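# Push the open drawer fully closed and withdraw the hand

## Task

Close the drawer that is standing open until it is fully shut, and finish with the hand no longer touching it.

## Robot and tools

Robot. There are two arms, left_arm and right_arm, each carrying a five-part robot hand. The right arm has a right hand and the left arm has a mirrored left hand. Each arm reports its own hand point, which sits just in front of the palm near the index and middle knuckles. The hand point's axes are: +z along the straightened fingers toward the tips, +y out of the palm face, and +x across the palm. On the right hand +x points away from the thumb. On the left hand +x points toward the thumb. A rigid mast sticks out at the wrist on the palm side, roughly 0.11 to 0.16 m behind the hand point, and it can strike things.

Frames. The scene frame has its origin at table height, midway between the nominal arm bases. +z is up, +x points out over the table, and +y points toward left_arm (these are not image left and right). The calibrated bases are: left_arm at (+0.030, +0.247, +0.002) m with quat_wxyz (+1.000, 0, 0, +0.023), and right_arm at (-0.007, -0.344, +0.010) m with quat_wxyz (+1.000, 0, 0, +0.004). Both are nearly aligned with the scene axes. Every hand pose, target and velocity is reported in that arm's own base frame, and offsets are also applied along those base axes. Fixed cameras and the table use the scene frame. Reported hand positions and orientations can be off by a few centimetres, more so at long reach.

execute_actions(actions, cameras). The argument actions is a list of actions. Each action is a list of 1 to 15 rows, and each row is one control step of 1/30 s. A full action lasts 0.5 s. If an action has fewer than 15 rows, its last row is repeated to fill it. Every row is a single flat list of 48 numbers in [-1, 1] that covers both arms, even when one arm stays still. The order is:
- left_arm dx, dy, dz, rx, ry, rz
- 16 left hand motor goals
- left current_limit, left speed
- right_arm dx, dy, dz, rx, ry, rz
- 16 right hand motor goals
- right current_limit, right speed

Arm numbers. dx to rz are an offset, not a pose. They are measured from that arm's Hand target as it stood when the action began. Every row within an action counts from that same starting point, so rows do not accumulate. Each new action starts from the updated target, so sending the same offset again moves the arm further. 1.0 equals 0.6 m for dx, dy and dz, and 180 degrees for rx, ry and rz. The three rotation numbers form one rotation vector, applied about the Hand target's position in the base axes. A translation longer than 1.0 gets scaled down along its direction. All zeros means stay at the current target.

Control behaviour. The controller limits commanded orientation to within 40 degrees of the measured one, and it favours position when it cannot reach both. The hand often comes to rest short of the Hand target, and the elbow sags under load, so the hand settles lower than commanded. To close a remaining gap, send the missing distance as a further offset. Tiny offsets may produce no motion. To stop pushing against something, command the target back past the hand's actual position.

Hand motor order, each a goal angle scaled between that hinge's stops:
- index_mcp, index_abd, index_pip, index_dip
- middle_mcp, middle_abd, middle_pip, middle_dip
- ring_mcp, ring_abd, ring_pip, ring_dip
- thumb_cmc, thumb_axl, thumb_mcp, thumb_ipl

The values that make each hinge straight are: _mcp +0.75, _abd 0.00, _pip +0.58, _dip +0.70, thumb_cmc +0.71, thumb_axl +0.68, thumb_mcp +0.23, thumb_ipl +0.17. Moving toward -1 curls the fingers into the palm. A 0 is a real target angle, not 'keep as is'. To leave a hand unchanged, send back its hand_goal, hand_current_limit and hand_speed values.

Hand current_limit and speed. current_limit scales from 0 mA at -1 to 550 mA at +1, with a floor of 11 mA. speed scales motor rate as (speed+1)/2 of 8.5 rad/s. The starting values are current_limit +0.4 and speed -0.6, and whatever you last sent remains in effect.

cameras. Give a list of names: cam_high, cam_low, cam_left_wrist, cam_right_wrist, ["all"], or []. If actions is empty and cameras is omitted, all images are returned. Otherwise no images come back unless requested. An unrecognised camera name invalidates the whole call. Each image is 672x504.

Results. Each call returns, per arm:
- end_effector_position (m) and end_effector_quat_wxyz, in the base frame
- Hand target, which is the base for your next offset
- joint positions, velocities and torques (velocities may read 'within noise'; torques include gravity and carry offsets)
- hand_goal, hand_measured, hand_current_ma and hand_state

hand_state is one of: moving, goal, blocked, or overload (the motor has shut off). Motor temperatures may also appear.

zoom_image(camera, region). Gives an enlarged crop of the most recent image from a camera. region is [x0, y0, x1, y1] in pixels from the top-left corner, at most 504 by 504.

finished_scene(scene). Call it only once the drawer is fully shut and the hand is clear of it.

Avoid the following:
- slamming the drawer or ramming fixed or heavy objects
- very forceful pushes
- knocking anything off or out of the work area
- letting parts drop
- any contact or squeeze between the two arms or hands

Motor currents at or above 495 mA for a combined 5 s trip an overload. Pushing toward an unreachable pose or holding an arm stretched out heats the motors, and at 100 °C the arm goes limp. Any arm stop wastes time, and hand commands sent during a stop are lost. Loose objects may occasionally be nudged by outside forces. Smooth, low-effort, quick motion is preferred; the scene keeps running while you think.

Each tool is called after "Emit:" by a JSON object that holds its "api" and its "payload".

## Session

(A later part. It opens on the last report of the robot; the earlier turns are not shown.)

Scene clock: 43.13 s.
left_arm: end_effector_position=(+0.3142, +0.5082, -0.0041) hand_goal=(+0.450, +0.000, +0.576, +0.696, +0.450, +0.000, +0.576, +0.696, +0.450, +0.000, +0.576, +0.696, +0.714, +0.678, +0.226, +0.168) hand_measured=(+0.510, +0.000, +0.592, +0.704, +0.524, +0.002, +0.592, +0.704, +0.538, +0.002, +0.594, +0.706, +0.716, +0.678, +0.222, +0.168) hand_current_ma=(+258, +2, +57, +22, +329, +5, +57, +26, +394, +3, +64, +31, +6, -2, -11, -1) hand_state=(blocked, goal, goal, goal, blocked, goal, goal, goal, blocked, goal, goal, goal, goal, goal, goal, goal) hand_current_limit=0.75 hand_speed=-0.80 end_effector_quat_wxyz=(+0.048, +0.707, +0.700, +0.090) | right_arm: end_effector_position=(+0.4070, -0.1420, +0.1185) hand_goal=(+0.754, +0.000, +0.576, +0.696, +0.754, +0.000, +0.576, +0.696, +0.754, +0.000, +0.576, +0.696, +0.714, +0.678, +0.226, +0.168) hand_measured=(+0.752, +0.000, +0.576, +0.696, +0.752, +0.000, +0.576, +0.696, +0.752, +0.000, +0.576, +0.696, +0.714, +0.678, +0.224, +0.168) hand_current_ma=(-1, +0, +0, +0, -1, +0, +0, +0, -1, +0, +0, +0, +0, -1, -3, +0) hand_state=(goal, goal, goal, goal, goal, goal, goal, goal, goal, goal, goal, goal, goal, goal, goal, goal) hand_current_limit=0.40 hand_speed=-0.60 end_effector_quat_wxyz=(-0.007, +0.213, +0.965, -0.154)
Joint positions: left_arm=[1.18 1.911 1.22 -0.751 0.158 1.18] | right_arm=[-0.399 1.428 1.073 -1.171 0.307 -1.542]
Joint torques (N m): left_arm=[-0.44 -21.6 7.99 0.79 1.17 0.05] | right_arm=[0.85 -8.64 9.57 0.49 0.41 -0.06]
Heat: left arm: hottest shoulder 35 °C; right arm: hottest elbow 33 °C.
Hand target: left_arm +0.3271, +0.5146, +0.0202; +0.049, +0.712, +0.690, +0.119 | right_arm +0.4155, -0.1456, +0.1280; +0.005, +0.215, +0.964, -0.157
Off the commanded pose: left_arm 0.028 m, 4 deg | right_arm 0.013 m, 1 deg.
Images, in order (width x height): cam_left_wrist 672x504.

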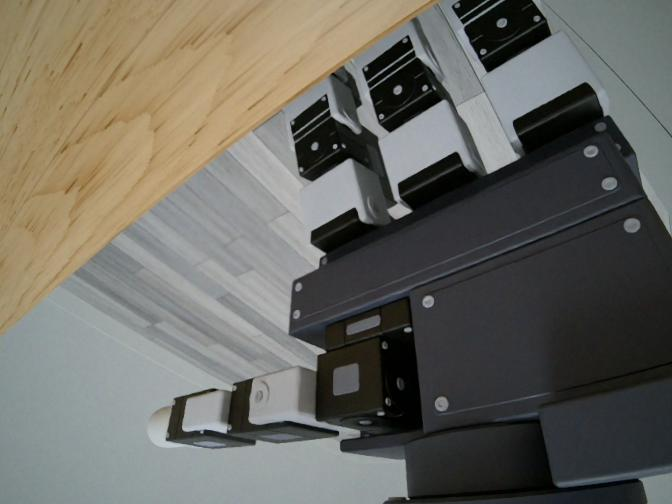

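Emit:
{"api": "execute_actions", "payload": {"actions": [[[0.02,-0.001,0,0,0,0,0.45,0,0.576,0.696,0.45,0,0.576,0.696,0.45,0,0.576,0.696,0.714,0.678,0.226,0.168,0.75,-0.8,0,0,0,0,0,0,0.754,0,0.576,0.696,0.754,0,0.576,0.696,0.754,0,0.576,0.696,0.714,0.678,0.226,0.168,0.4,-0.6],[0.04,-0.002,0,0,0,0,0.45,0,0.576,0.696,0.45,0,0.576,0.696,0.45,0,0.576,0.696,0.714,0.678,0.226,0.168,0.75,-0.8,0,0,0,0,0,0,0.754,0,0.576,0.696,0.754,0,0.576,0.696,0.754,0,0.576,0.696,0.714,0.678,0.226,0.168,0.4,-0.6]]], "cameras": ["cam_left_wrist"]}}

Scene clock: 44.47 s.
left_arm: end_effector_position=(+0.3181, +0.5077, -0.0044) hand_goal=(+0.450, +0.000, +0.576, +0.696, +0.450, +0.000, +0.576, +0.696, +0.450, +0.000, +0.576, +0.696, +0.714, +0.678, +0.226, +0.168) hand_measured=(+0.502, +0.002, +0.592, +0.704, +0.520, +0.004, +0.592, +0.704, +0.538, +0.004, +0.596, +0.706, +0.716, +0.678, +0.222, +0.168) hand_current_ma=(+215, +4, +57, +22, +309, +9, +57, +26, +394, +10, +70, +32, +6, -2, -11, -1) hand_state=(blocked, goal, goal, goal, blocked, goal, goal, goal, blocked, goal, blocked, goal, goal, goal, goal, goal) hand_current_limit=0.75 hand_speed=-0.80 end_effector_quat_wxyz=(+0.048, +0.701, +0.706, +0.088) | right_arm: end_effector_position=(+0.4070, -0.1420, +0.1185) hand_goal=(+0.754, +0.000, +0.576, +0.696, +0.754, +0.000, +0.576, +0.696, +0.754, +0.000, +0.576, +0.696, +0.714, +0.678, +0.226, +0.168) hand_measured=(+0.752, +0.000, +0.576, +0.696, +0.752, +0.000, +0.576, +0.696, +0.752, +0.000, +0.576, +0.696, +0.714, +0.678, +0.224, +0.168) hand_current_ma=(-1, +0, +0, +0, -1, +0, +0, +0, -1, +0, +0, +0, +0, -1, -3, +0) hand_state=(goal, goal, goal, goal, goal, goal, goal, goal, goal, goal, goal, goal, goal, goal, goal, goal) hand_current_limit=0.40 hand_speed=-0.60 end_effector_quat_wxyz=(-0.007, +0.213, +0.965, -0.154)
Joint positions: left_arm=[1.17 1.911 1.22 -0.751 0.155 1.152] | right_arm=[-0.399 1.428 1.073 -1.171 0.307 -1.542]
Joint torques (N m): left_arm=[-3.78 -20.31 9.98 0.76 1.12 0] | right_arm=[0.62 -8.35 9.57 0.43 0.39 -0.04]
Heat: left arm: hottest shoulder 35 °C; right arm: hottest elbow 33 °C.
Hand target: left_arm +0.3511, +0.5135, +0.0202; +0.050, +0.712, +0.690, +0.119 | right_arm +0.4155, -0.1456, +0.1280; +0.005, +0.215, +0.964, -0.157
Off the commanded pose: left_arm 0.042 m, 4 deg | right_arm 0.013 m, 1 deg.
Images, in order (width x height): cam_left_wrist 672x504.

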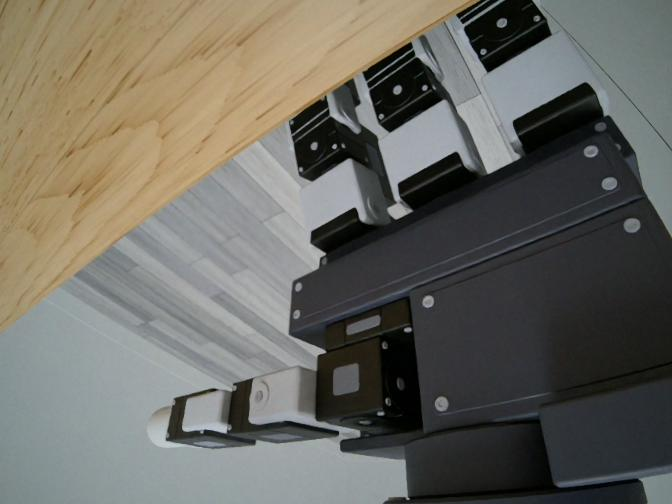

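Emit:
{"api": "execute_actions", "payload": {"actions": [[[0.02,-0.001,0,0,0,0,0.45,0,0.576,0.696,0.45,0,0.576,0.696,0.45,0,0.576,0.696,0.714,0.678,0.226,0.168,0.75,-0.8,0,0,0,0,0,0,0.754,0,0.576,0.696,0.754,0,0.576,0.696,0.754,0,0.576,0.696,0.714,0.678,0.226,0.168,0.4,-0.6],[0.035,-0.002,0,0,0,0,0.45,0,0.576,0.696,0.45,0,0.576,0.696,0.45,0,0.576,0.696,0.714,0.678,0.226,0.168,0.75,-0.8,0,0,0,0,0,0,0.754,0,0.576,0.696,0.754,0,0.576,0.696,0.754,0,0.576,0.696,0.714,0.678,0.226,0.168,0.4,-0.6]]], "cameras": ["cam_left_wrist"]}}

Scene clock: 45.43 s.
left_arm: end_effector_position=(+0.3307, +0.5049, -0.0040) hand_goal=(+0.450, +0.000, +0.576, +0.696, +0.450, +0.000, +0.576, +0.696, +0.450, +0.000, +0.576, +0.696, +0.714, +0.678, +0.226, +0.168) hand_measured=(+0.500, +0.006, +0.594, +0.704, +0.520, +0.010, +0.596, +0.706, +0.538, +0.012, +0.600, +0.708, +0.716, +0.678, +0.222, +0.168) hand_current_ma=(+209, +14, +63, +24, +307, +25, +66, +29, +394, +35, +84, +38, +6, -2, -11, -1) hand_state=(blocked, goal, goal, goal, blocked, goal, goal, goal, blocked, goal, blocked, goal, goal, goal, goal, goal) hand_current_limit=0.75 hand_speed=-0.80 end_effector_quat_wxyz=(+0.043, +0.699, +0.709, +0.086) | right_arm: end_effector_position=(+0.4070, -0.1420, +0.1185) hand_goal=(+0.754, +0.000, +0.576, +0.696, +0.754, +0.000, +0.576, +0.696, +0.754, +0.000, +0.576, +0.696, +0.714, +0.678, +0.226, +0.168) hand_measured=(+0.752, +0.000, +0.576, +0.696, +0.752, +0.000, +0.576, +0.696, +0.752, +0.000, +0.576, +0.696, +0.714, +0.678, +0.224, +0.168) hand_current_ma=(-1, +0, +0, +0, -1, +0, +0, +0, -1, +0, +0, +0, +0, -1, -3, +0) hand_state=(goal, goal, goal, goal, goal, goal, goal, goal, goal, goal, goal, goal, goal, goal, goal, goal) hand_current_limit=0.40 hand_speed=-0.60 end_effector_quat_wxyz=(-0.007, +0.213, +0.965, -0.154)
Joint positions: left_arm=[1.141 1.912 1.226 -0.751 0.14 1.118] | right_arm=[-0.399 1.428 1.073 -1.171 0.307 -1.542]
Joint torques (N m): left_arm=[-4.78 -18.73 11.67 0.55 1.43 -0.06] | right_arm=[0.73 -8.53 9.62 0.39 0.39 -0.05]
Heat: left arm: hottest shoulder 35 °C; right arm: hottest elbow 33 °C.
Hand target: left_arm +0.3721, +0.5122, +0.0202; +0.050, +0.712, +0.690, +0.119 | right_arm +0.4155, -0.1456, +0.1280; +0.005, +0.215, +0.964, -0.157
Off the commanded pose: left_arm 0.049 m, 5 deg | right_arm 0.013 m, 1 deg.
Images, in order (width x height): cam_left_wrist 672x504.

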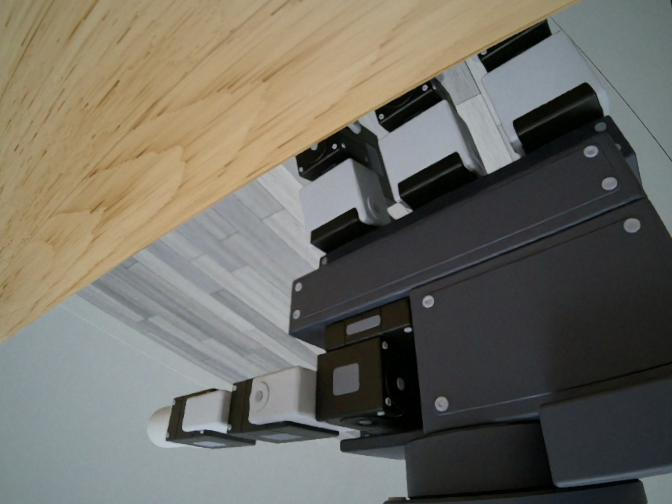

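Emit:
{"api": "execute_actions", "payload": {"actions": [[[0.02,-0.001,0,0,0,0,0.45,0,0.576,0.696,0.45,0,0.576,0.696,0.45,0,0.576,0.696,0.714,0.678,0.226,0.168,0.75,-0.8,0,0,0,0,0,0,0.754,0,0.576,0.696,0.754,0,0.576,0.696,0.754,0,0.576,0.696,0.714,0.678,0.226,0.168,0.4,-0.6],[0.03,-0.0015,0,0,0,0,0.45,0,0.576,0.696,0.45,0,0.576,0.696,0.45,0,0.576,0.696,0.714,0.678,0.226,0.168,0.75,-0.8,0,0,0,0,0,0,0.754,0,0.576,0.696,0.754,0,0.576,0.696,0.754,0,0.576,0.696,0.714,0.678,0.226,0.168,0.4,-0.6]]], "cameras": ["cam_left_wrist"]}}

Scene clock: 47.60 s.
left_arm: end_effector_position=(+0.3339, +0.5057, -0.0032) hand_goal=(+0.450, +0.000, +0.576, +0.696, +0.450, +0.000, +0.576, +0.696, +0.450, +0.000, +0.576, +0.696, +0.714, +0.678, +0.226, +0.168) hand_measured=(+0.500, +0.004, +0.598, +0.706, +0.520, +0.008, +0.602, +0.708, +0.538, +0.012, +0.610, +0.712, +0.716, +0.678, +0.222, +0.168) hand_current_ma=(+209, +8, +78, +32, +307, +20, +90, +39, +394, +31, +122, +50, +6, -2, -11, -1) hand_state=(blocked, goal, blocked, goal, blocked, goal, blocked, goal, blocked, goal, blocked, goal, goal, goal, goal, goal) hand_current_limit=0.75 hand_speed=-0.80 end_effector_quat_wxyz=(+0.039, +0.696, +0.713, +0.082) | right_arm: end_effector_position=(+0.4070, -0.1420, +0.1185) hand_goal=(+0.754, +0.000, +0.576, +0.696, +0.754, +0.000, +0.576, +0.696, +0.754, +0.000, +0.576, +0.696, +0.714, +0.678, +0.226, +0.168) hand_measured=(+0.752, +0.000, +0.576, +0.696, +0.752, +0.000, +0.576, +0.696, +0.752, +0.000, +0.576, +0.696, +0.714, +0.678, +0.224, +0.168) hand_current_ma=(-1, +0, +0, +0, -1, +0, +0, +0, -1, +0, +0, +0, +0, -1, -3, +0) hand_state=(goal, goal, goal, goal, goal, goal, goal, goal, goal, goal, goal, goal, goal, goal, goal, goal) hand_current_limit=0.40 hand_speed=-0.60 end_effector_quat_wxyz=(-0.007, +0.213, +0.965, -0.154)
Joint positions: left_arm=[1.132 1.913 1.235 -0.763 0.127 1.099] | right_arm=[-0.399 1.428 1.073 -1.171 0.307 -1.542]
Joint torques (N m): left_arm=[-5.42 -17.79 12.66 0.94 1.74 -0.19] | right_arm=[0.67 -8.82 9.55 0.44 0.37 -0.09]
Heat: left arm: hottest shoulder 35 °C; right arm: hottest elbow 33 °C.
Hand target: left_arm +0.3902, +0.5113, +0.0203; +0.049, +0.713, +0.690, +0.119 | right_arm +0.4155, -0.1456, +0.1280; +0.005, +0.215, +0.964, -0.157
Off the commanded pose: left_arm 0.061 m, 5 deg | right_arm 0.013 m, 1 deg.
Images, in order (width x height): cam_left_wrist 672x504.

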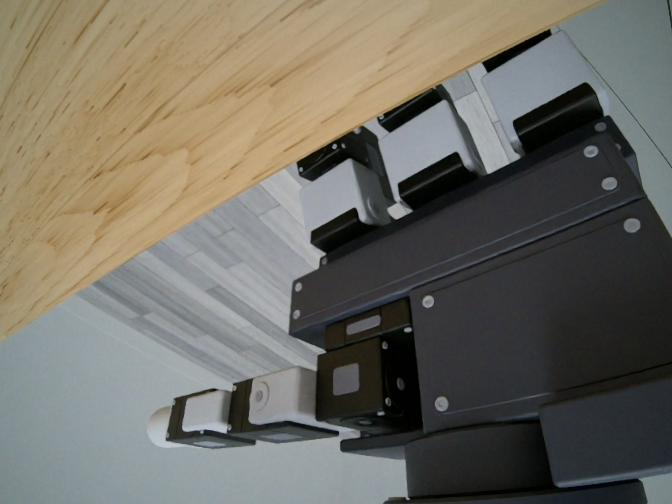

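Emit:
{"api": "execute_actions", "payload": {"actions": [[[0.02,-0.001,0,0,0,0,0.45,0,0.576,0.696,0.45,0,0.576,0.696,0.45,0,0.576,0.696,0.714,0.678,0.226,0.168,0.75,-0.8,0,0,0,0,0,0,0.754,0,0.576,0.696,0.754,0,0.576,0.696,0.754,0,0.576,0.696,0.714,0.678,0.226,0.168,0.4,-0.6],[0.03,-0.0015,0,0,0,0,0.45,0,0.576,0.696,0.45,0,0.576,0.696,0.45,0,0.576,0.696,0.714,0.678,0.226,0.168,0.75,-0.8,0,0,0,0,0,0,0.754,0,0.576,0.696,0.754,0,0.576,0.696,0.754,0,0.576,0.696,0.714,0.678,0.226,0.168,0.4,-0.6]]], "cameras": ["cam_left_wrist", "cam_high", "cam_low"]}}

Emit:
{"api": "zoom_image", "payload": {"camera": "cam_high", "region": [380, 80, 480, 180]}}

Scene clock: 48.70 s.
left_arm: end_effector_position=(+0.3378, +0.5066, -0.0027) hand_goal=(+0.450, +0.000, +0.576, +0.696, +0.450, +0.000, +0.576, +0.696, +0.450, +0.000, +0.576, +0.696, +0.714, +0.678, +0.226, +0.168) hand_measured=(+0.500, +0.000, +0.604, +0.708, +0.520, +0.004, +0.610, +0.712, +0.540, +0.008, +0.620, +0.716, +0.716, +0.678, +0.222, +0.168) hand_current_ma=(+209, -1, +101, +42, +307, +9, +127, +55, +405, +21, +165, +69, +6, -2, -11, -1) hand_state=(blocked, goal, blocked, goal, blocked, goal, blocked, goal, blocked, goal, blocked, goal, goal, goal, goal, goal) hand_current_limit=0.75 hand_speed=-0.80 end_effector_quat_wxyz=(+0.034, +0.692, +0.717, +0.075) | right_arm: end_effector_position=(+0.4070, -0.1420, +0.1185) hand_goal=(+0.754, +0.000, +0.576, +0.696, +0.754, +0.000, +0.576, +0.696, +0.754, +0.000, +0.576, +0.696, +0.714, +0.678, +0.226, +0.168) hand_measured=(+0.752, +0.000, +0.576, +0.696, +0.752, +0.000, +0.576, +0.696, +0.752, +0.000, +0.576, +0.696, +0.714, +0.678, +0.224, +0.168) hand_current_ma=(-1, +0, +0, +0, -1, +0, +0, +0, -1, +0, +0, +0, +0, -1, -3, +0) hand_state=(goal, goal, goal, goal, goal, goal, goal, goal, goal, goal, goal, goal, goal, goal, goal, goal) hand_current_limit=0.40 hand_speed=-0.60 end_effector_quat_wxyz=(-0.007, +0.213, +0.965, -0.154)
Joint positions: left_arm=[1.12 1.916 1.249 -0.781 0.111 1.077] | right_arm=[-0.399 1.428 1.073 -1.171 0.307 -1.542]
Joint torques (N m): left_arm=[-7.41 -17.14 13.34 1.44 2.18 -0.26] | right_arm=[0.56 -9.11 9.54 0.36 0.45 -0.03]
Heat: left arm: hottest shoulder 35 °C; right arm: hottest elbow 33 °C.
Hand target: left_arm +0.4081, +0.5106, +0.0204; +0.049, +0.712, +0.690, +0.119 | right_arm +0.4155, -0.1456, +0.1280; +0.005, +0.215, +0.964, -0.157
Off the commanded pose: left_arm 0.074 m, 7 deg | right_arm 0.013 m, 1 deg.
Images, in order (width x height): cam_high 672x504, cam_low 672x504, cam_left_wrist 672x504.

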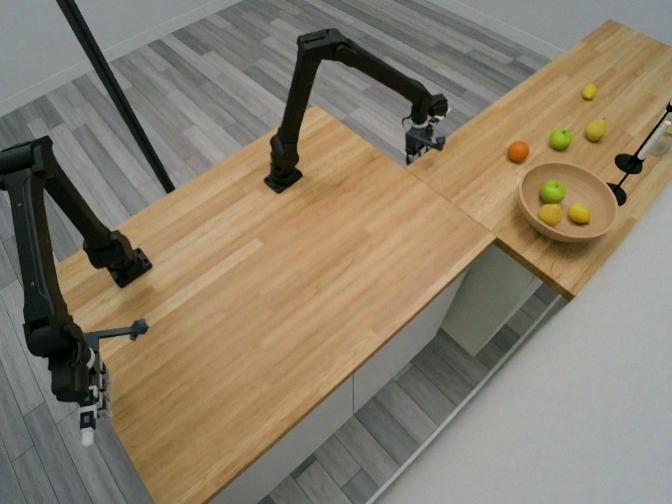

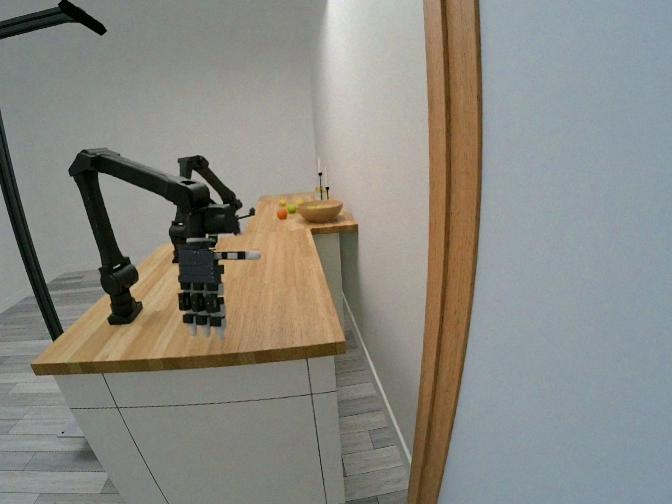

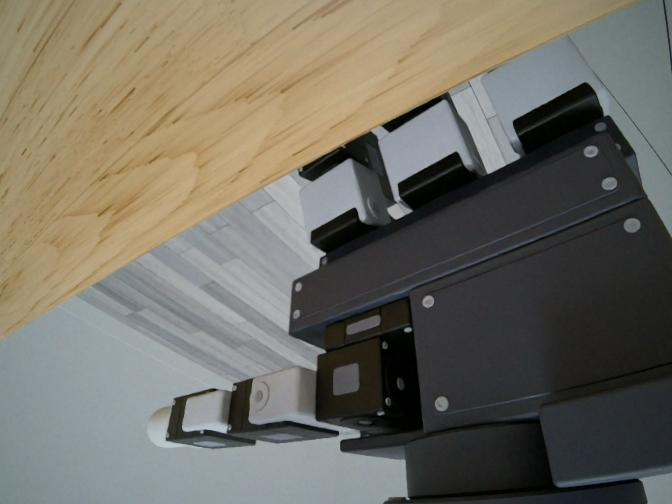

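Scaled by 5.040 from the camera's 672x504 image, which has a finer 960x720 frame.

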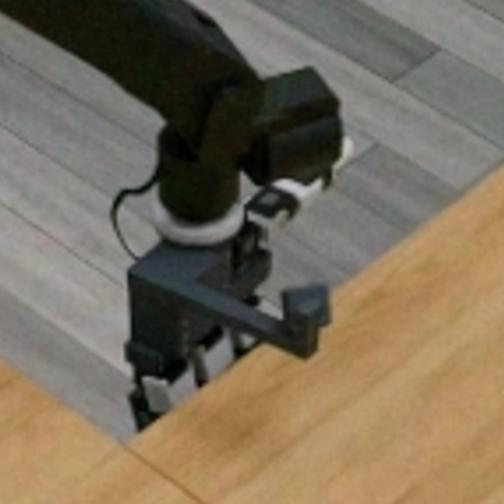

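Emit:
{"api": "execute_actions", "payload": {"actions": [[[-0.05,0.002,0,0,0,0,0.45,0,0.576,0.696,0.45,0,0.576,0.696,0.45,0,0.576,0.696,0.714,0.678,0.226,0.168,0.75,-0.8,0,0,0,0,0,0,0.754,0,0.576,0.696,0.754,0,0.576,0.696,0.754,0,0.576,0.696,0.714,0.678,0.226,0.168,0.4,-0.6],[-0.1,0.003,0,0,0,0,0.45,0,0.576,0.696,0.45,0,0.576,0.696,0.45,0,0.576,0.696,0.714,0.678,0.226,0.168,0.75,-0.8,0,0,0,0,0,0,0.754,0,0.576,0.696,0.754,0,0.576,0.696,0.754,0,0.576,0.696,0.714,0.678,0.226,0.168,0.4,-0.6],[-0.15,0.005,0,0,0,0,0.45,0,0.576,0.696,0.45,0,0.576,0.696,0.45,0,0.576,0.696,0.714,0.678,0.226,0.168,0.75,-0.8,0,0,0,0,0,0,0.754,0,0.576,0.696,0.754,0,0.576,0.696,0.754,0,0.576,0.696,0.714,0.678,0.226,0.168,0.4,-0.6]],[[-0.03,0.001,0,0,0,0,0.6,0,0.576,0.696,0.6,0,0.576,0.696,0.6,0,0.576,0.696,0.714,0.678,0.226,0.168,0.4,-0.6,0,0,0,0,0,0,0.754,0,0.576,0.696,0.754,0,0.576,0.696,0.754,0,0.576,0.696,0.714,0.678,0.226,0.168,0.4,-0.6],[-0.07,0.003,0,0,0,0,0.754,0,0.576,0.696,0.754,0,0.576,0.696,0.754,0,0.576,0.696,0.714,0.678,0.226,0.168,0.4,-0.6,0,0,0,0,0,0,0.754,0,0.576,0.696,0.754,0,0.576,0.696,0.754,0,0.576,0.696,0.714,0.678,0.226,0.168,0.4,-0.6],[-0.12,0.006,0,0,0,0,0.754,0,0.576,0.696,0.754,0,0.576,0.696,0.754,0,0.576,0.696,0.714,0.678,0.226,0.168,0.4,-0.6,0,0,0,0,0,0,0.754,0,0.576,0.696,0.754,0,0.576,0.696,0.754,0,0.576,0.696,0.714,0.678,0.226,0.168,0.4,-0.6]]], "cameras": ["cam_left_wrist", "cam_high"]}}

Emit:
{"api": "zoom_image", "payload": {"camera": "cam_high", "region": [370, 70, 500, 180]}}

Scene clock: 50.90 s.
left_arm: end_effector_position=(+0.2408, +0.5152, +0.0048) hand_goal=(+0.754, +0.000, +0.576, +0.696, +0.754, +0.000, +0.576, +0.696, +0.754, +0.000, +0.576, +0.696, +0.714, +0.678, +0.226, +0.168) hand_measured=(+0.754, +0.000, +0.580, +0.698, +0.754, +0.002, +0.578, +0.698, +0.754, +0.002, +0.578, +0.698, +0.716, +0.678, +0.222, +0.168) hand_current_ma=(+0, +2, +8, +8, +0, +6, +7, +8, +0, +6, +7, +7, +5, -2, -11, -1) hand_state=(goal, goal, goal, goal, goal, goal, goal, goal, goal, goal, goal, goal, goal, goal, goal, goal) hand_current_limit=0.40 hand_speed=-0.60 end_effector_quat_wxyz=(+0.057, +0.707, +0.697, +0.106) | right_arm: end_effector_position=(+0.4070, -0.1420, +0.1185) hand_goal=(+0.754, +0.000, +0.576, +0.696, +0.754, +0.000, +0.576, +0.696, +0.754, +0.000, +0.576, +0.696, +0.714, +0.678, +0.226, +0.168) hand_measured=(+0.752, +0.000, +0.576, +0.696, +0.752, +0.000, +0.576, +0.696, +0.752, +0.000, +0.576, +0.696, +0.714, +0.678, +0.224, +0.168) hand_current_ma=(-1, +0, +0, +0, -1, +0, +0, +0, -1, +0, +0, +0, +0, -1, -3, +0) hand_state=(goal, goal, goal, goal, goal, goal, goal, goal, goal, goal, goal, goal, goal, goal, goal, goal) hand_current_limit=0.40 hand_speed=-0.60 end_effector_quat_wxyz=(-0.007, +0.213, +0.965, -0.154)
Joint positions: left_arm=[1.331 1.865 1.161 -0.743 0.208 1.332] | right_arm=[-0.399 1.428 1.073 -1.171 0.307 -1.542]
Joint torques (N m): left_arm=[-0.97 -20.37 7.16 0.24 0.26 0.11] | right_arm=[1.2 -9 9.48 0.35 0.38 -0.07]
Heat: left arm: hottest shoulder 35 °C; right arm: hottest elbow 34 °C.
Hand target: left_arm +0.2462, +0.5171, +0.0202; +0.050, +0.712, +0.690, +0.119 | right_arm +0.4155, -0.1456, +0.1280; +0.005, +0.215, +0.964, -0.157
Off the commanded pose: left_arm 0.017 m, 2 deg | right_arm 0.013 m, 1 deg.
Images, in order (width x height): cam_high 672x504, cam_left_wrist 672x504.

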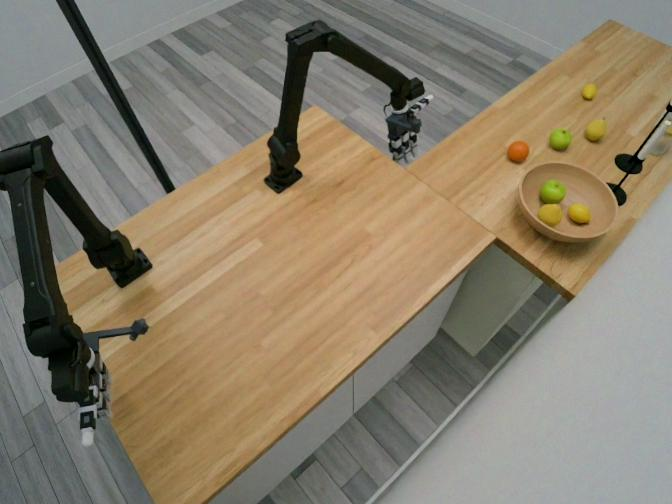

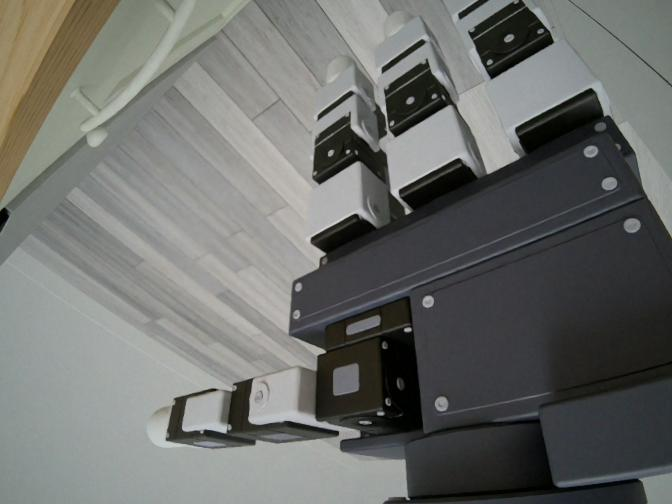

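Scaled by 3.877 from the camera's 672x504 image, which has a finer 960x720 frame.

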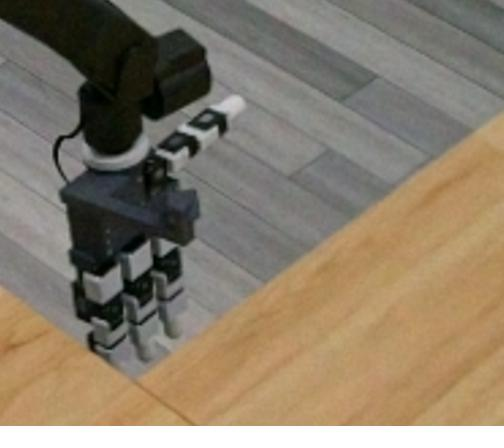

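Emit:
{"api": "zoom_image", "payload": {"camera": "cam_left_wrist", "region": [0, 0, 300, 260]}}

Scaled by 1.680 from the camera's 672x504 image, which has a finer 960x720 frame.

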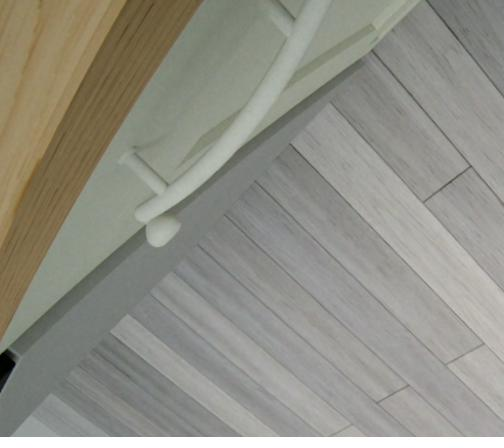

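Emit:
{"api": "execute_actions", "payload": {"actions": [[[-0.06,0.003,0,0,0,0,0.754,0,0.576,0.696,0.754,0,0.576,0.696,0.754,0,0.576,0.696,0.714,0.678,0.226,0.168,0.4,-0.6,0,0,0,0,0,0,0.754,0,0.576,0.696,0.754,0,0.576,0.696,0.754,0,0.576,0.696,0.714,0.678,0.226,0.168,0.4,-0.6],[-0.12,0.006,0,0,0,0,0.754,0,0.576,0.696,0.754,0,0.576,0.696,0.754,0,0.576,0.696,0.714,0.678,0.226,0.168,0.4,-0.6,0,0,0,0,0,0,0.754,0,0.576,0.696,0.754,0,0.576,0.696,0.754,0,0.576,0.696,0.714,0.678,0.226,0.168,0.4,-0.6],[-0.18,0.01,0,0,0,0,0.754,0,0.576,0.696,0.754,0,0.576,0.696,0.754,0,0.576,0.696,0.714,0.678,0.226,0.168,0.4,-0.6,0,0,0,0,0,0,0.754,0,0.576,0.696,0.754,0,0.576,0.696,0.754,0,0.576,0.696,0.714,0.678,0.226,0.168,0.4,-0.6]]], "cameras": ["cam_left_wrist"]}}

Emit:
{"api": "zoom_image", "payload": {"camera": "cam_left_wrist", "region": [0, 0, 300, 260]}}

Scene clock: 52.60 s.
left_arm: end_effector_position=(+0.1316, +0.5178, +0.0043) hand_goal=(+0.754, +0.000, +0.576, +0.696, +0.754, +0.000, +0.576, +0.696, +0.754, +0.000, +0.576, +0.696, +0.714, +0.678, +0.226, +0.168) hand_measured=(+0.756, +0.000, +0.578, +0.698, +0.756, +0.002, +0.578, +0.698, +0.754, +0.002, +0.578, +0.698, +0.716, +0.678, +0.222, +0.168) hand_current_ma=(+3, +2, +6, +7, +3, +6, +5, +7, +2, +6, +5, +7, +5, -2, -11, -1) hand_state=(goal, goal, goal, goal, goal, goal, goal, goal, goal, goal, goal, goal, goal, goal, goal, goal) hand_current_limit=0.40 hand_speed=-0.60 end_effector_quat_wxyz=(+0.058, +0.705, +0.699, +0.109) | right_arm: end_effector_position=(+0.4070, -0.1420, +0.1185) hand_goal=(+0.754, +0.000, +0.576, +0.696, +0.754, +0.000, +0.576, +0.696, +0.754, +0.000, +0.576, +0.696, +0.714, +0.678, +0.226, +0.168) hand_measured=(+0.752, +0.000, +0.576, +0.696, +0.752, +0.000, +0.576, +0.696, +0.752, +0.000, +0.576, +0.696, +0.714, +0.678, +0.224, +0.168) hand_current_ma=(-1, +0, +0, +0, -1, +0, +0, +0, -1, +0, +0, +0, +0, -1, -3, +0) hand_state=(goal, goal, goal, goal, goal, goal, goal, goal, goal, goal, goal, goal, goal, goal, goal, goal) hand_current_limit=0.40 hand_speed=-0.60 end_effector_quat_wxyz=(-0.007, +0.213, +0.965, -0.154)
Joint positions: left_arm=[1.555 1.849 1.131 -0.776 0.235 1.554] | right_arm=[-0.399 1.428 1.073 -1.171 0.307 -1.542]
Joint torques (N m): left_arm=[-1.49 -19.43 8.1 -0.2 0.36 0.12] | right_arm=[0.56 -8.64 9.54 0.49 0.41 -0.04]
Heat: left arm: hottest shoulder 35 °C; right arm: hottest elbow 34 °C.
Hand target: left_arm +0.1381, +0.5230, +0.0202; +0.050, +0.712, +0.690, +0.119 | right_arm +0.4155, -0.1456, +0.1280; +0.005, +0.215, +0.964, -0.157
Off the commanded pose: left_arm 0.018 m, 2 deg | right_arm 0.013 m, 1 deg.
Images, in order (width x height): cam_left_wrist 672x504.

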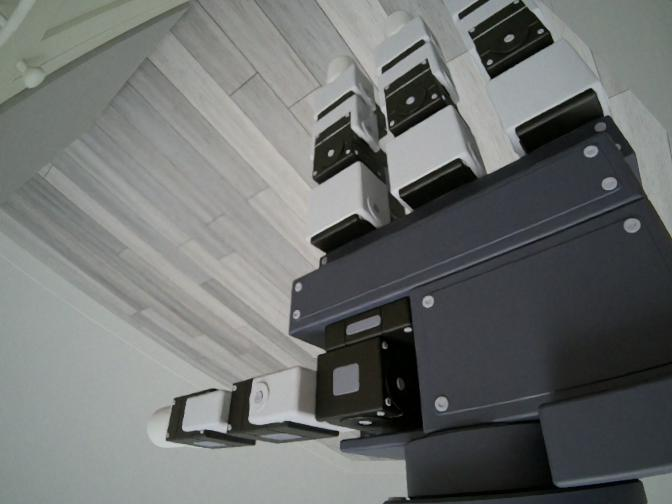

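Scaled by 1.680 from the camera's 672x504 image, which has a finer 960x720 frame.

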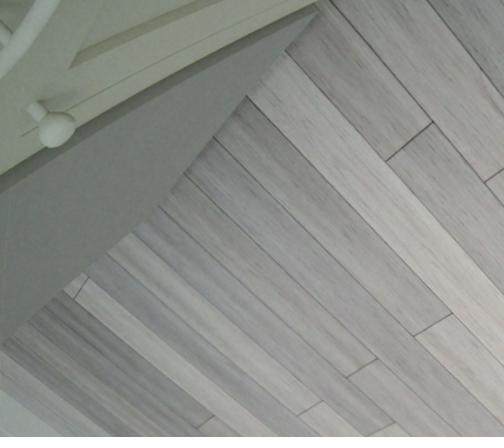

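Emit:
{"api": "execute_actions", "payload": {"actions": [[[-0.017,0,0.01,-0.015,-0.002,0.059,0.754,0,0.576,0.696,0.754,0,0.576,0.696,0.754,0,0.576,0.696,0.714,0.678,0.226,0.168,0.4,-0.6,0,0,0,0,0,0,0.754,0,0.576,0.696,0.754,0,0.576,0.696,0.754,0,0.576,0.696,0.714,0.678,0.226,0.168,0.4,-0.6],[-0.034,0,0.02,-0.03,-0.004,0.118,0.754,0,0.576,0.696,0.754,0,0.576,0.696,0.754,0,0.576,0.696,0.714,0.678,0.226,0.168,0.4,-0.6,0,0,0,0,0,0,0.754,0,0.576,0.696,0.754,0,0.576,0.696,0.754,0,0.576,0.696,0.714,0.678,0.226,0.168,0.4,-0.6],[-0.05,0,0.03,-0.045,-0.006,0.177,0.754,0,0.576,0.696,0.754,0,0.576,0.696,0.754,0,0.576,0.696,0.714,0.678,0.226,0.168,0.4,-0.6,0,0,0,0,0,0,0.754,0,0.576,0.696,0.754,0,0.576,0.696,0.754,0,0.576,0.696,0.714,0.678,0.226,0.168,0.4,-0.6]],[[-0.017,0,0.01,-0.015,-0.002,0.059,0.754,0,0.576,0.696,0.754,0,0.576,0.696,0.754,0,0.576,0.696,0.714,0.678,0.226,0.168,0.4,-0.6,0,0,0,0,0,0,0.754,0,0.576,0.696,0.754,0,0.576,0.696,0.754,0,0.576,0.696,0.714,0.678,0.226,0.168,0.4,-0.6],[-0.034,0,0.02,-0.03,-0.004,0.118,0.754,0,0.576,0.696,0.754,0,0.576,0.696,0.754,0,0.576,0.696,0.714,0.678,0.226,0.168,0.4,-0.6,0,0,0,0,0,0,0.754,0,0.576,0.696,0.754,0,0.576,0.696,0.754,0,0.576,0.696,0.714,0.678,0.226,0.168,0.4,-0.6],[-0.05,0,0.03,-0.045,-0.006,0.177,0.754,0,0.576,0.696,0.754,0,0.576,0.696,0.754,0,0.576,0.696,0.714,0.678,0.226,0.168,0.4,-0.6,0,0,0,0,0,0,0.754,0,0.576,0.696,0.754,0,0.576,0.696,0.754,0,0.576,0.696,0.714,0.678,0.226,0.168,0.4,-0.6]],[[-0.017,0,0.01,-0.015,-0.002,0.059,0.754,0,0.576,0.696,0.754,0,0.576,0.696,0.754,0,0.576,0.696,0.714,0.678,0.226,0.168,0.4,-0.6,0,0,0,0,0,0,0.754,0,0.576,0.696,0.754,0,0.576,0.696,0.754,0,0.576,0.696,0.714,0.678,0.226,0.168,0.4,-0.6],[-0.034,0,0.02,-0.03,-0.004,0.118,0.754,0,0.576,0.696,0.754,0,0.576,0.696,0.754,0,0.576,0.696,0.714,0.678,0.226,0.168,0.4,-0.6,0,0,0,0,0,0,0.754,0,0.576,0.696,0.754,0,0.576,0.696,0.754,0,0.576,0.696,0.714,0.678,0.226,0.168,0.4,-0.6],[-0.05,0,0.03,-0.045,-0.006,0.177,0.754,0,0.576,0.696,0.754,0,0.576,0.696,0.754,0,0.576,0.696,0.714,0.678,0.226,0.168,0.4,-0.6,0,0,0,0,0,0,0.754,0,0.576,0.696,0.754,0,0.576,0.696,0.754,0,0.576,0.696,0.714,0.678,0.226,0.168,0.4,-0.6]]], "cameras": ["cam_left_wrist", "cam_high"]}}

Scene clock: 56.33 s.
left_arm: end_effector_position=(+0.0404, +0.5054, +0.0561) hand_goal=(+0.754, +0.000, +0.576, +0.696, +0.754, +0.000, +0.576, +0.696, +0.754, +0.000, +0.576, +0.696, +0.714, +0.678, +0.226, +0.168) hand_measured=(+0.754, +0.000, +0.578, +0.698, +0.754, +0.002, +0.578, +0.698, +0.754, +0.002, +0.578, +0.698, +0.716, +0.678, +0.222, +0.168) hand_current_ma=(+1, +2, +6, +7, +1, +5, +5, +7, +1, +6, +5, +7, +4, -2, -11, -1) hand_state=(goal, goal, goal, goal, goal, goal, goal, goal, goal, goal, goal, goal, goal, goal, goal, goal) hand_current_limit=0.40 hand_speed=-0.60 end_effector_quat_wxyz=(+0.097, -0.056, +0.994, -0.013) | right_arm: end_effector_position=(+0.4070, -0.1420, +0.1185) hand_goal=(+0.754, +0.000, +0.576, +0.696, +0.754, +0.000, +0.576, +0.696, +0.754, +0.000, +0.576, +0.696, +0.714, +0.678, +0.226, +0.168) hand_measured=(+0.752, +0.000, +0.576, +0.696, +0.752, +0.000, +0.576, +0.696, +0.752, +0.000, +0.576, +0.696, +0.714, +0.678, +0.224, +0.168) hand_current_ma=(-1, +0, +0, +0, -1, +0, +0, +0, -1, +0, +0, +0, +0, -1, -3, +0) hand_state=(goal, goal, goal, goal, goal, goal, goal, goal, goal, goal, goal, goal, goal, goal, goal, goal) hand_current_limit=0.40 hand_speed=-0.60 end_effector_quat_wxyz=(-0.007, +0.213, +0.965, -0.154)
Joint positions: left_arm=[1.482 1.602 1.054 -1.02 0.195 -0.201] | right_arm=[-0.399 1.428 1.073 -1.171 0.307 -1.542]
Joint torques (N m): left_arm=[-2.32 -13.86 11.15 -0.38 0.02 -0.07] | right_arm=[0.44 -8.7 9.5 0.31 0.39 -0.06]
Heat: left arm: hottest shoulder 35 °C; right arm: hottest elbow 34 °C.
Hand target: left_arm +0.0481, +0.5232, +0.0743; +0.095, -0.055, +0.994, +0.003 | right_arm +0.4155, -0.1456, +0.1280; +0.005, +0.215, +0.964, -0.157
Off the commanded pose: left_arm 0.027 m, 2 deg | right_arm 0.013 m, 1 deg.
Images, in order (width x height): cam_high 672x504, cam_left_wrist 672x504.

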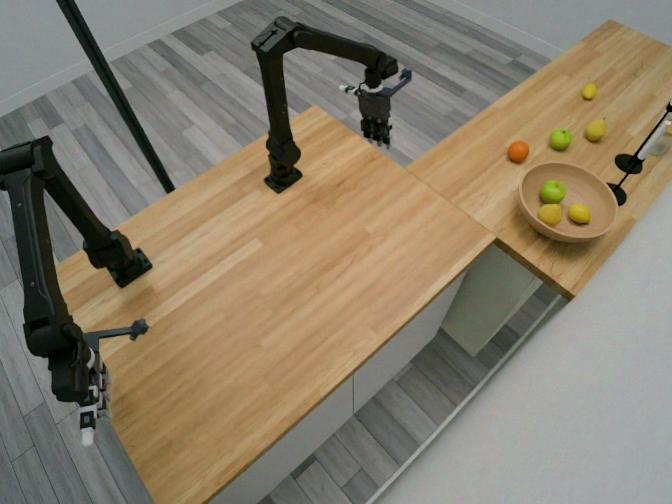

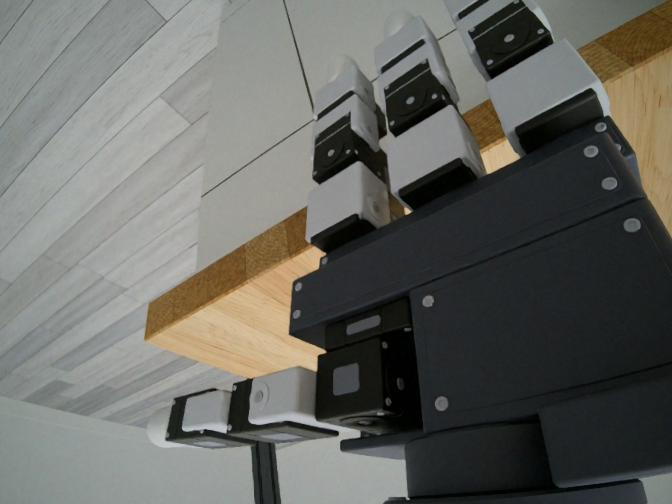

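Emit:
{"api": "execute_actions", "payload": {"actions": [[[-0.017,0.015,0.01,-0.014,0.001,0.069,0.754,0,0.576,0.696,0.754,0,0.576,0.696,0.754,0,0.576,0.696,0.714,0.678,0.226,0.168,0.4,-0.6,0,0,0,0,0,0,0.754,0,0.576,0.696,0.754,0,0.576,0.696,0.754,0,0.576,0.696,0.714,0.678,0.226,0.168,0.4,-0.6],[-0.034,0.03,0.02,-0.027,0.002,0.138,0.754,0,0.576,0.696,0.754,0,0.576,0.696,0.754,0,0.576,0.696,0.714,0.678,0.226,0.168,0.4,-0.6,0,0,0,0,0,0,0.754,0,0.576,0.696,0.754,0,0.576,0.696,0.754,0,0.576,0.696,0.714,0.678,0.226,0.168,0.4,-0.6],[-0.05,0.04,0.03,-0.041,0.003,0.206,0.754,0,0.576,0.696,0.754,0,0.576,0.696,0.754,0,0.576,0.696,0.714,0.678,0.226,0.168,0.4,-0.6,0,0,0,0,0,0,0.754,0,0.576,0.696,0.754,0,0.576,0.696,0.754,0,0.576,0.696,0.714,0.678,0.226,0.168,0.4,-0.6]],[[-0.017,0.015,0.01,-0.014,0.001,0.069,0.754,0,0.576,0.696,0.754,0,0.576,0.696,0.754,0,0.576,0.696,0.714,0.678,0.226,0.168,0.4,-0.6,0,0,0,0,0,0,0.754,0,0.576,0.696,0.754,0,0.576,0.696,0.754,0,0.576,0.696,0.714,0.678,0.226,0.168,0.4,-0.6],[-0.034,0.03,0.02,-0.027,0.002,0.138,0.754,0,0.576,0.696,0.754,0,0.576,0.696,0.754,0,0.576,0.696,0.714,0.678,0.226,0.168,0.4,-0.6,0,0,0,0,0,0,0.754,0,0.576,0.696,0.754,0,0.576,0.696,0.754,0,0.576,0.696,0.714,0.678,0.226,0.168,0.4,-0.6],[-0.05,0.04,0.03,-0.041,0.003,0.206,0.754,0,0.576,0.696,0.754,0,0.576,0.696,0.754,0,0.576,0.696,0.714,0.678,0.226,0.168,0.4,-0.6,0,0,0,0,0,0,0.754,0,0.576,0.696,0.754,0,0.576,0.696,0.754,0,0.576,0.696,0.714,0.678,0.226,0.168,0.4,-0.6]]], "cameras": ["cam_left_wrist"]}}

Emit:
{"api": "zoom_image", "payload": {"camera": "cam_left_wrist", "region": [0, 0, 400, 350]}}

Scene clock: 59.17 s.
left_arm: end_effector_position=(-0.0047, +0.5557, +0.0940) hand_goal=(+0.754, +0.000, +0.576, +0.696, +0.754, +0.000, +0.576, +0.696, +0.754, +0.000, +0.576, +0.696, +0.714, +0.678, +0.226, +0.168) hand_measured=(+0.754, +0.000, +0.578, +0.698, +0.754, +0.002, +0.578, +0.698, +0.752, +0.002, +0.578, +0.698, +0.714, +0.678, +0.222, +0.168) hand_current_ma=(-2, +2, +5, +7, -2, +5, +5, +7, -3, +5, +4, +7, +1, -2, -11, -1) hand_state=(goal, goal, goal, goal, goal, goal, goal, goal, goal, goal, goal, goal, goal, goal, goal, goal) hand_current_limit=0.40 hand_speed=-0.60 end_effector_quat_wxyz=(+0.049, -0.642, +0.762, -0.070) | right_arm: end_effector_position=(+0.4070, -0.1420, +0.1185) hand_goal=(+0.754, +0.000, +0.576, +0.696, +0.754, +0.000, +0.576, +0.696, +0.754, +0.000, +0.576, +0.696, +0.714, +0.678, +0.226, +0.168) hand_measured=(+0.752, +0.000, +0.576, +0.696, +0.752, +0.000, +0.576, +0.696, +0.752, +0.000, +0.576, +0.696, +0.714, +0.678, +0.224, +0.168) hand_current_ma=(-1, +0, +0, +0, -1, +0, +0, +0, -1, +0, +0, +0, +0, -1, -3, +0) hand_state=(goal, goal, goal, goal, goal, goal, goal, goal, goal, goal, goal, goal, goal, goal, goal, goal) hand_current_limit=0.40 hand_speed=-0.60 end_effector_quat_wxyz=(-0.007, +0.213, +0.965, -0.154)
Joint positions: left_arm=[1.479 1.907 1.608 -1.3 0.168 -1.489] | right_arm=[-0.399 1.428 1.073 -1.171 0.307 -1.542]
Joint torques (N m): left_arm=[0.09 -21.07 12.41 -0.42 0.06 -0.09] | right_arm=[0.79 -8.7 9.48 0.53 0.38 -0.03]
Heat: left arm: hottest elbow 36 °C; right arm: hottest elbow 34 °C.
Hand target: left_arm -0.0118, +0.5711, +0.1102; +0.058, -0.652, +0.754, -0.059 | right_arm +0.4155, -0.1456, +0.1280; +0.005, +0.215, +0.964, -0.157
Off the commanded pose: left_arm 0.023 m, 2 deg | right_arm 0.013 m, 1 deg.
Images, in order (width x height): cam_left_wrist 672x504.

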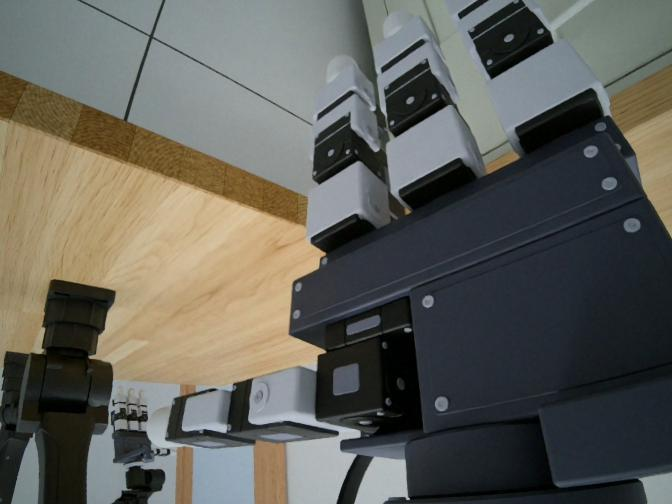

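Scaled by 1.260 from the camera's 672x504 image, which has a finer 960x720 frame.

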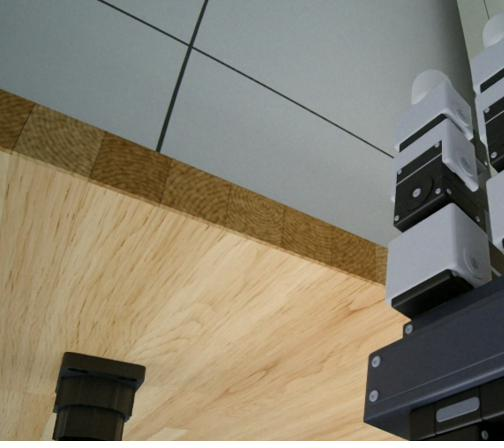

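Emit:
{"api": "zoom_image", "payload": {"camera": "cam_left_wrist", "region": [360, 0, 672, 200]}}

Scaled by 1.615 from the camera's 672x504 image, which has a finer 960x720 frame.

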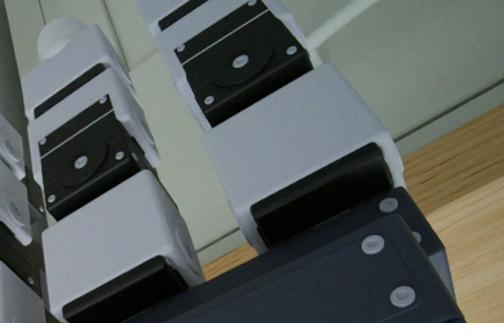

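Emit:
{"api": "execute_actions", "payload": {"actions": [[[-0.017,0.0,0,-0.01,0.001,0.06,0.754,0,0.576,0.696,0.754,0,0.576,0.696,0.754,0,0.576,0.696,0.714,0.678,0.226,0.168,0.4,-0.6,0,0,0,0,0,0,0.754,0,0.576,0.696,0.754,0,0.576,0.696,0.754,0,0.576,0.696,0.714,0.678,0.226,0.168,0.4,-0.6],[-0.034,0,0,-0.02,0.002,0.12,0.754,0,0.576,0.696,0.754,0,0.576,0.696,0.754,0,0.576,0.696,0.714,0.678,0.226,0.168,0.4,-0.6,0,0,0,0,0,0,0.754,0,0.576,0.696,0.754,0,0.576,0.696,0.754,0,0.576,0.696,0.714,0.678,0.226,0.168,0.4,-0.6],[-0.1,0,0,-0.03,0.003,0.17,0.754,0,0.576,0.696,0.754,0,0.576,0.696,0.754,0,0.576,0.696,0.714,0.678,0.226,0.168,0.4,-0.6,0,0,0,0,0,0,0.754,0,0.576,0.696,0.754,0,0.576,0.696,0.754,0,0.576,0.696,0.714,0.678,0.226,0.168,0.4,-0.6]]], "cameras": ["cam_left_wrist"]}}

Emit:
{"api": "zoom_image", "payload": {"camera": "cam_left_wrist", "region": [172, 0, 672, 300]}}

Scene clock: 61.10 s.
left_arm: end_effector_position=(-0.0778, +0.5563, +0.0945) hand_goal=(+0.754, +0.000, +0.576, +0.696, +0.754, +0.000, +0.576, +0.696, +0.754, +0.000, +0.576, +0.696, +0.714, +0.678, +0.226, +0.168) hand_measured=(+0.752, +0.000, +0.578, +0.698, +0.752, +0.002, +0.578, +0.698, +0.752, +0.002, +0.578, +0.698, +0.714, +0.678, +0.222, +0.168) hand_current_ma=(-4, +1, +5, +7, -5, +5, +4, +7, -6, +5, +4, +7, +0, -2, -12, -1) hand_state=(goal, goal, goal, goal, goal, goal, goal, goal, goal, goal, goal, goal, goal, goal, goal, goal) hand_current_limit=0.40 hand_speed=-0.60 end_effector_quat_wxyz=(-0.025, +0.831, -0.550, +0.083) | right_arm: end_effector_position=(+0.4070, -0.1420, +0.1185) hand_goal=(+0.754, +0.000, +0.576, +0.696, +0.754, +0.000, +0.576, +0.696, +0.754, +0.000, +0.576, +0.696, +0.714, +0.678, +0.226, +0.168) hand_measured=(+0.752, +0.000, +0.576, +0.696, +0.752, +0.000, +0.576, +0.696, +0.752, +0.000, +0.576, +0.696, +0.714, +0.678, +0.224, +0.168) hand_current_ma=(-1, +0, +0, +0, -1, +0, +0, +0, -1, +0, +0, +0, +0, -1, -3, +0) hand_state=(goal, goal, goal, goal, goal, goal, goal, goal, goal, goal, goal, goal, goal, goal, goal, goal) hand_current_limit=0.40 hand_speed=-0.60 end_effector_quat_wxyz=(-0.007, +0.213, +0.965, -0.154)
Joint positions: left_arm=[1.633 2.04 1.804 -1.396 0.163 -1.905] | right_arm=[-0.399 1.428 1.073 -1.171 0.307 -1.542]
Joint torques (N m): left_arm=[-1.49 -21.95 12.89 -0.58 0.1 -0.06] | right_arm=[0.85 -8.7 9.44 0.53 0.38 -0.05]
Heat: left arm: hottest elbow 36 °C; right arm: hottest elbow 34 °C.
Hand target: left_arm -0.0717, +0.5711, +0.1103; -0.038, +0.830, -0.552, +0.074 | right_arm +0.4155, -0.1456, +0.1280; +0.005, +0.215, +0.964, -0.157
Off the commanded pose: left_arm 0.022 m, 2 deg | right_arm 0.013 m, 1 deg.
Images, in order (width x height): cam_left_wrist 672x504.

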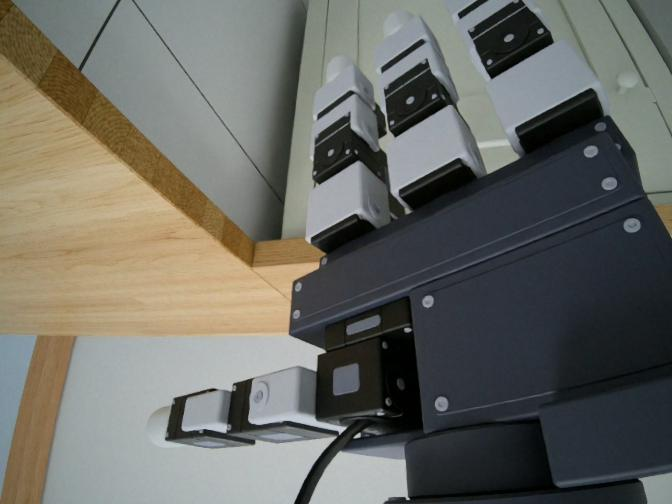

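Scaled by 1.008 from the camera's 672x504 image, which has a finer 960x720 frame.

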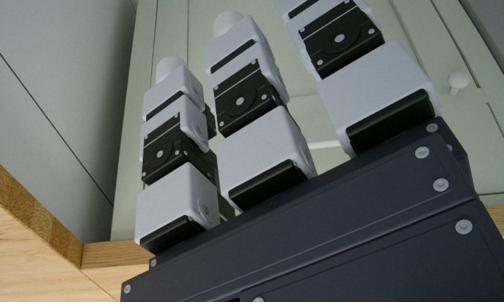

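Emit:
{"api": "execute_actions", "payload": {"actions": [[[0,0,0,0,0,0,0.1,0,0,0.696,0.1,0,0,0.696,0.1,0,0,0.696,0.714,0.678,0.226,0.168,0.5,0,0,0,0,0,0,0,0.754,0,0.576,0.696,0.754,0,0.576,0.696,0.754,0,0.576,0.696,0.714,0.678,0.226,0.168,0.4,-0.6],[0,0,0,0,0,0,-0.48,0,-0.7,0.696,-0.48,0,-0.7,0.696,-0.48,0,-0.7,0.696,0.714,0.678,0.226,0.168,0.5,0,0,0,0,0,0,0,0.754,0,0.576,0.696,0.754,0,0.576,0.696,0.754,0,0.576,0.696,0.714,0.678,0.226,0.168,0.4,-0.6]]], "cameras": ["cam_left_wrist"]}}

Emit:
{"api": "zoom_image", "payload": {"camera": "cam_left_wrist", "region": [172, 0, 672, 300]}}

Scene clock: 62.30 s.
left_arm: end_effector_position=(-0.0766, +0.5566, +0.0966) hand_goal=(-0.480, +0.000, -0.700, +0.696, -0.480, +0.000, -0.700, +0.696, -0.480, +0.000, -0.700, +0.696, +0.714, +0.678, +0.226, +0.168) hand_measured=(-0.462, +0.000, -0.696, +0.698, -0.462, +0.002, -0.696, +0.698, -0.462, +0.002, -0.696, +0.698, +0.714, +0.678, +0.222, +0.168) hand_current_ma=(+63, +1, +13, +7, +68, +4, +11, +7, +69, +5, +10, +6, +0, -2, -12, -1) hand_state=(goal, goal, goal, goal, goal, goal, goal, goal, goal, goal, goal, goal, goal, goal, goal, goal) hand_current_limit=0.50 hand_speed=0.00 end_effector_quat_wxyz=(-0.024, +0.831, -0.550, +0.084) | right_arm: end_effector_position=(+0.4070, -0.1420, +0.1185) hand_goal=(+0.754, +0.000, +0.576, +0.696, +0.754, +0.000, +0.576, +0.696, +0.754, +0.000, +0.576, +0.696, +0.714, +0.678, +0.226, +0.168) hand_measured=(+0.752, +0.000, +0.576, +0.696, +0.752, +0.000, +0.576, +0.696, +0.752, +0.000, +0.576, +0.696, +0.714, +0.678, +0.224, +0.168) hand_current_ma=(-1, +0, +0, +0, -1, +0, +0, +0, -1, +0, +0, +0, +0, -1, -3, +0) hand_state=(goal, goal, goal, goal, goal, goal, goal, goal, goal, goal, goal, goal, goal, goal, goal, goal) hand_current_limit=0.40 hand_speed=-0.60 end_effector_quat_wxyz=(-0.007, +0.213, +0.965, -0.154)
Joint positions: left_arm=[1.631 2.041 1.81 -1.402 0.163 -1.908] | right_arm=[-0.399 1.428 1.073 -1.171 0.307 -1.542]
Joint torques (N m): left_arm=[-1.9 -22.65 12.75 -0.64 -0.09 -0.1] | right_arm=[1.55 -9.05 9.44 0.36 0.41 -0.05]
Heat: left arm: hottest shoulder 36 °C; right arm: hottest elbow 34 °C.
Hand target: left_arm -0.0718, +0.5711, +0.1103; -0.038, +0.830, -0.551, +0.074 | right_arm +0.4155, -0.1456, +0.1280; +0.005, +0.215, +0.964, -0.157
Off the commanded pose: left_arm 0.021 m, 2 deg | right_arm 0.013 m, 1 deg.
Images, in order (width x height): cam_left_wrist 672x504.

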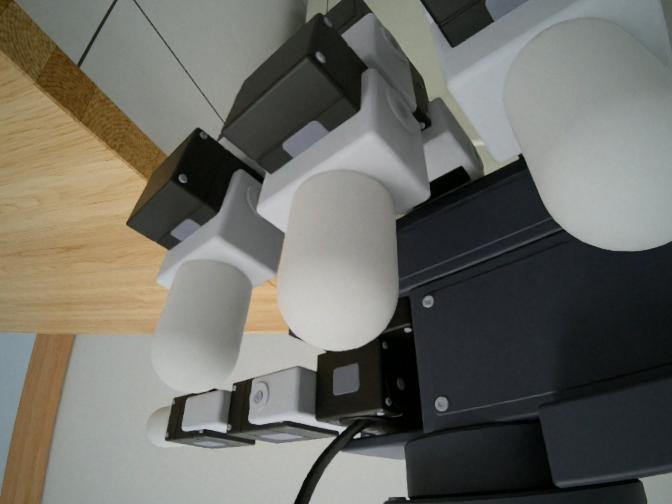

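Scaled by 1.008 from the camera's 672x504 image, which has a finer 960x720 frame.

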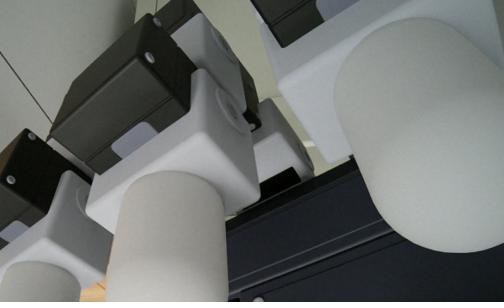

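Emit:
{"api": "execute_actions", "payload": {"actions": [[[0,0,0,0,0,0,-0.93,0,-0.9,0.2,-0.93,0,-0.9,0.2,-0.93,0,-0.9,0.2,0.714,0.678,0.226,0.168,0.3,0,0,0,0,0,0,0,0.754,0,0.576,0.696,0.754,0,0.576,0.696,0.754,0,0.576,0.696,0.714,0.678,0.226,0.168,0.4,-0.6]]], "cameras": ["cam_left_wrist"]}}

Emit:
{"api": "zoom_image", "payload": {"camera": "cam_left_wrist", "region": [172, 0, 672, 300]}}

Scene clock: 63.23 s.
left_arm: end_effector_position=(-0.0765, +0.5567, +0.0963) hand_goal=(-0.930, +0.000, -0.900, +0.200, -0.930, +0.000, -0.900, +0.200, -0.930, +0.000, -0.900, +0.200, +0.714, +0.678, +0.226, +0.168) hand_measured=(-0.576, +0.000, -0.820, +0.504, -0.580, +0.002, -0.836, +0.498, -0.576, +0.002, -0.834, +0.484, +0.726, +0.678, +0.222, +0.168) hand_current_ma=(+358, +1, +333, +357, +357, +4, +259, +357, +358, +5, +263, +357, +39, +1, -12, -1) hand_state=(blocked, goal, blocked, blocked, blocked, goal, blocked, blocked, blocked, goal, blocked, blocked, goal, goal, goal, goal) hand_current_limit=0.30 hand_speed=0.00 end_effector_quat_wxyz=(-0.024, +0.831, -0.549, +0.084) | right_arm: end_effector_position=(+0.4070, -0.1420, +0.1185) hand_goal=(+0.754, +0.000, +0.576, +0.696, +0.754, +0.000, +0.576, +0.696, +0.754, +0.000, +0.576, +0.696, +0.714, +0.678, +0.226, +0.168) hand_measured=(+0.752, +0.000, +0.576, +0.696, +0.752, +0.000, +0.576, +0.696, +0.752, +0.000, +0.576, +0.696, +0.714, +0.678, +0.224, +0.168) hand_current_ma=(-1, +0, +0, +0, -1, +0, +0, +0, -1, +0, +0, +0, +0, -1, -3, +0) hand_state=(goal, goal, goal, goal, goal, goal, goal, goal, goal, goal, goal, goal, goal, goal, goal, goal) hand_current_limit=0.40 hand_speed=-0.60 end_effector_quat_wxyz=(-0.007, +0.213, +0.965, -0.154)
Joint positions: left_arm=[1.631 2.041 1.81 -1.402 0.164 -1.908] | right_arm=[-0.399 1.428 1.073 -1.171 0.307 -1.542]
Joint torques (N m): left_arm=[-2.08 -22.36 12.57 -0.65 -0.06 -0.11] | right_arm=[0.73 -9.11 9.55 0.35 0.39 -0.06]
Heat: left arm: hottest shoulder 36 °C; right arm: hottest elbow 34 °C.
Hand target: left_arm -0.0717, +0.5712, +0.1102; -0.038, +0.830, -0.552, +0.074 | right_arm +0.4155, -0.1456, +0.1280; +0.005, +0.215, +0.964, -0.157
Off the commanded pose: left_arm 0.021 m, 2 deg | right_arm 0.013 m, 1 deg.
Images, in order (width x height): cam_left_wrist 672x504.

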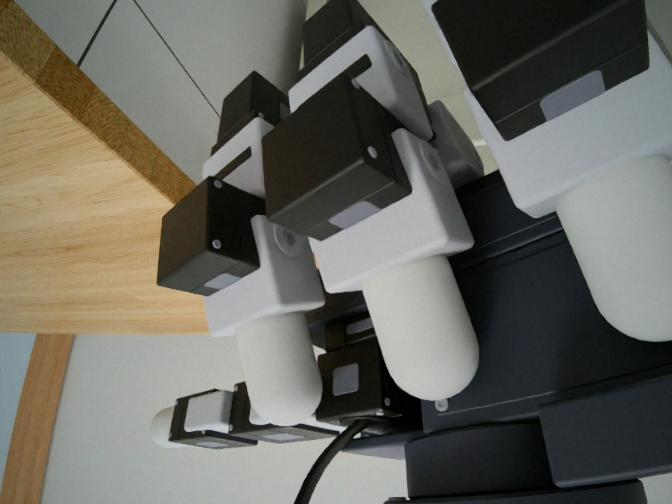

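Scaled by 1.008 from the camera's 672x504 image, which has a finer 960x720 frame.

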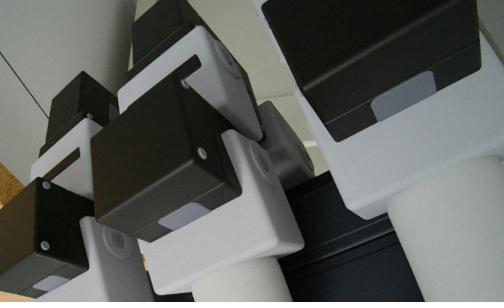

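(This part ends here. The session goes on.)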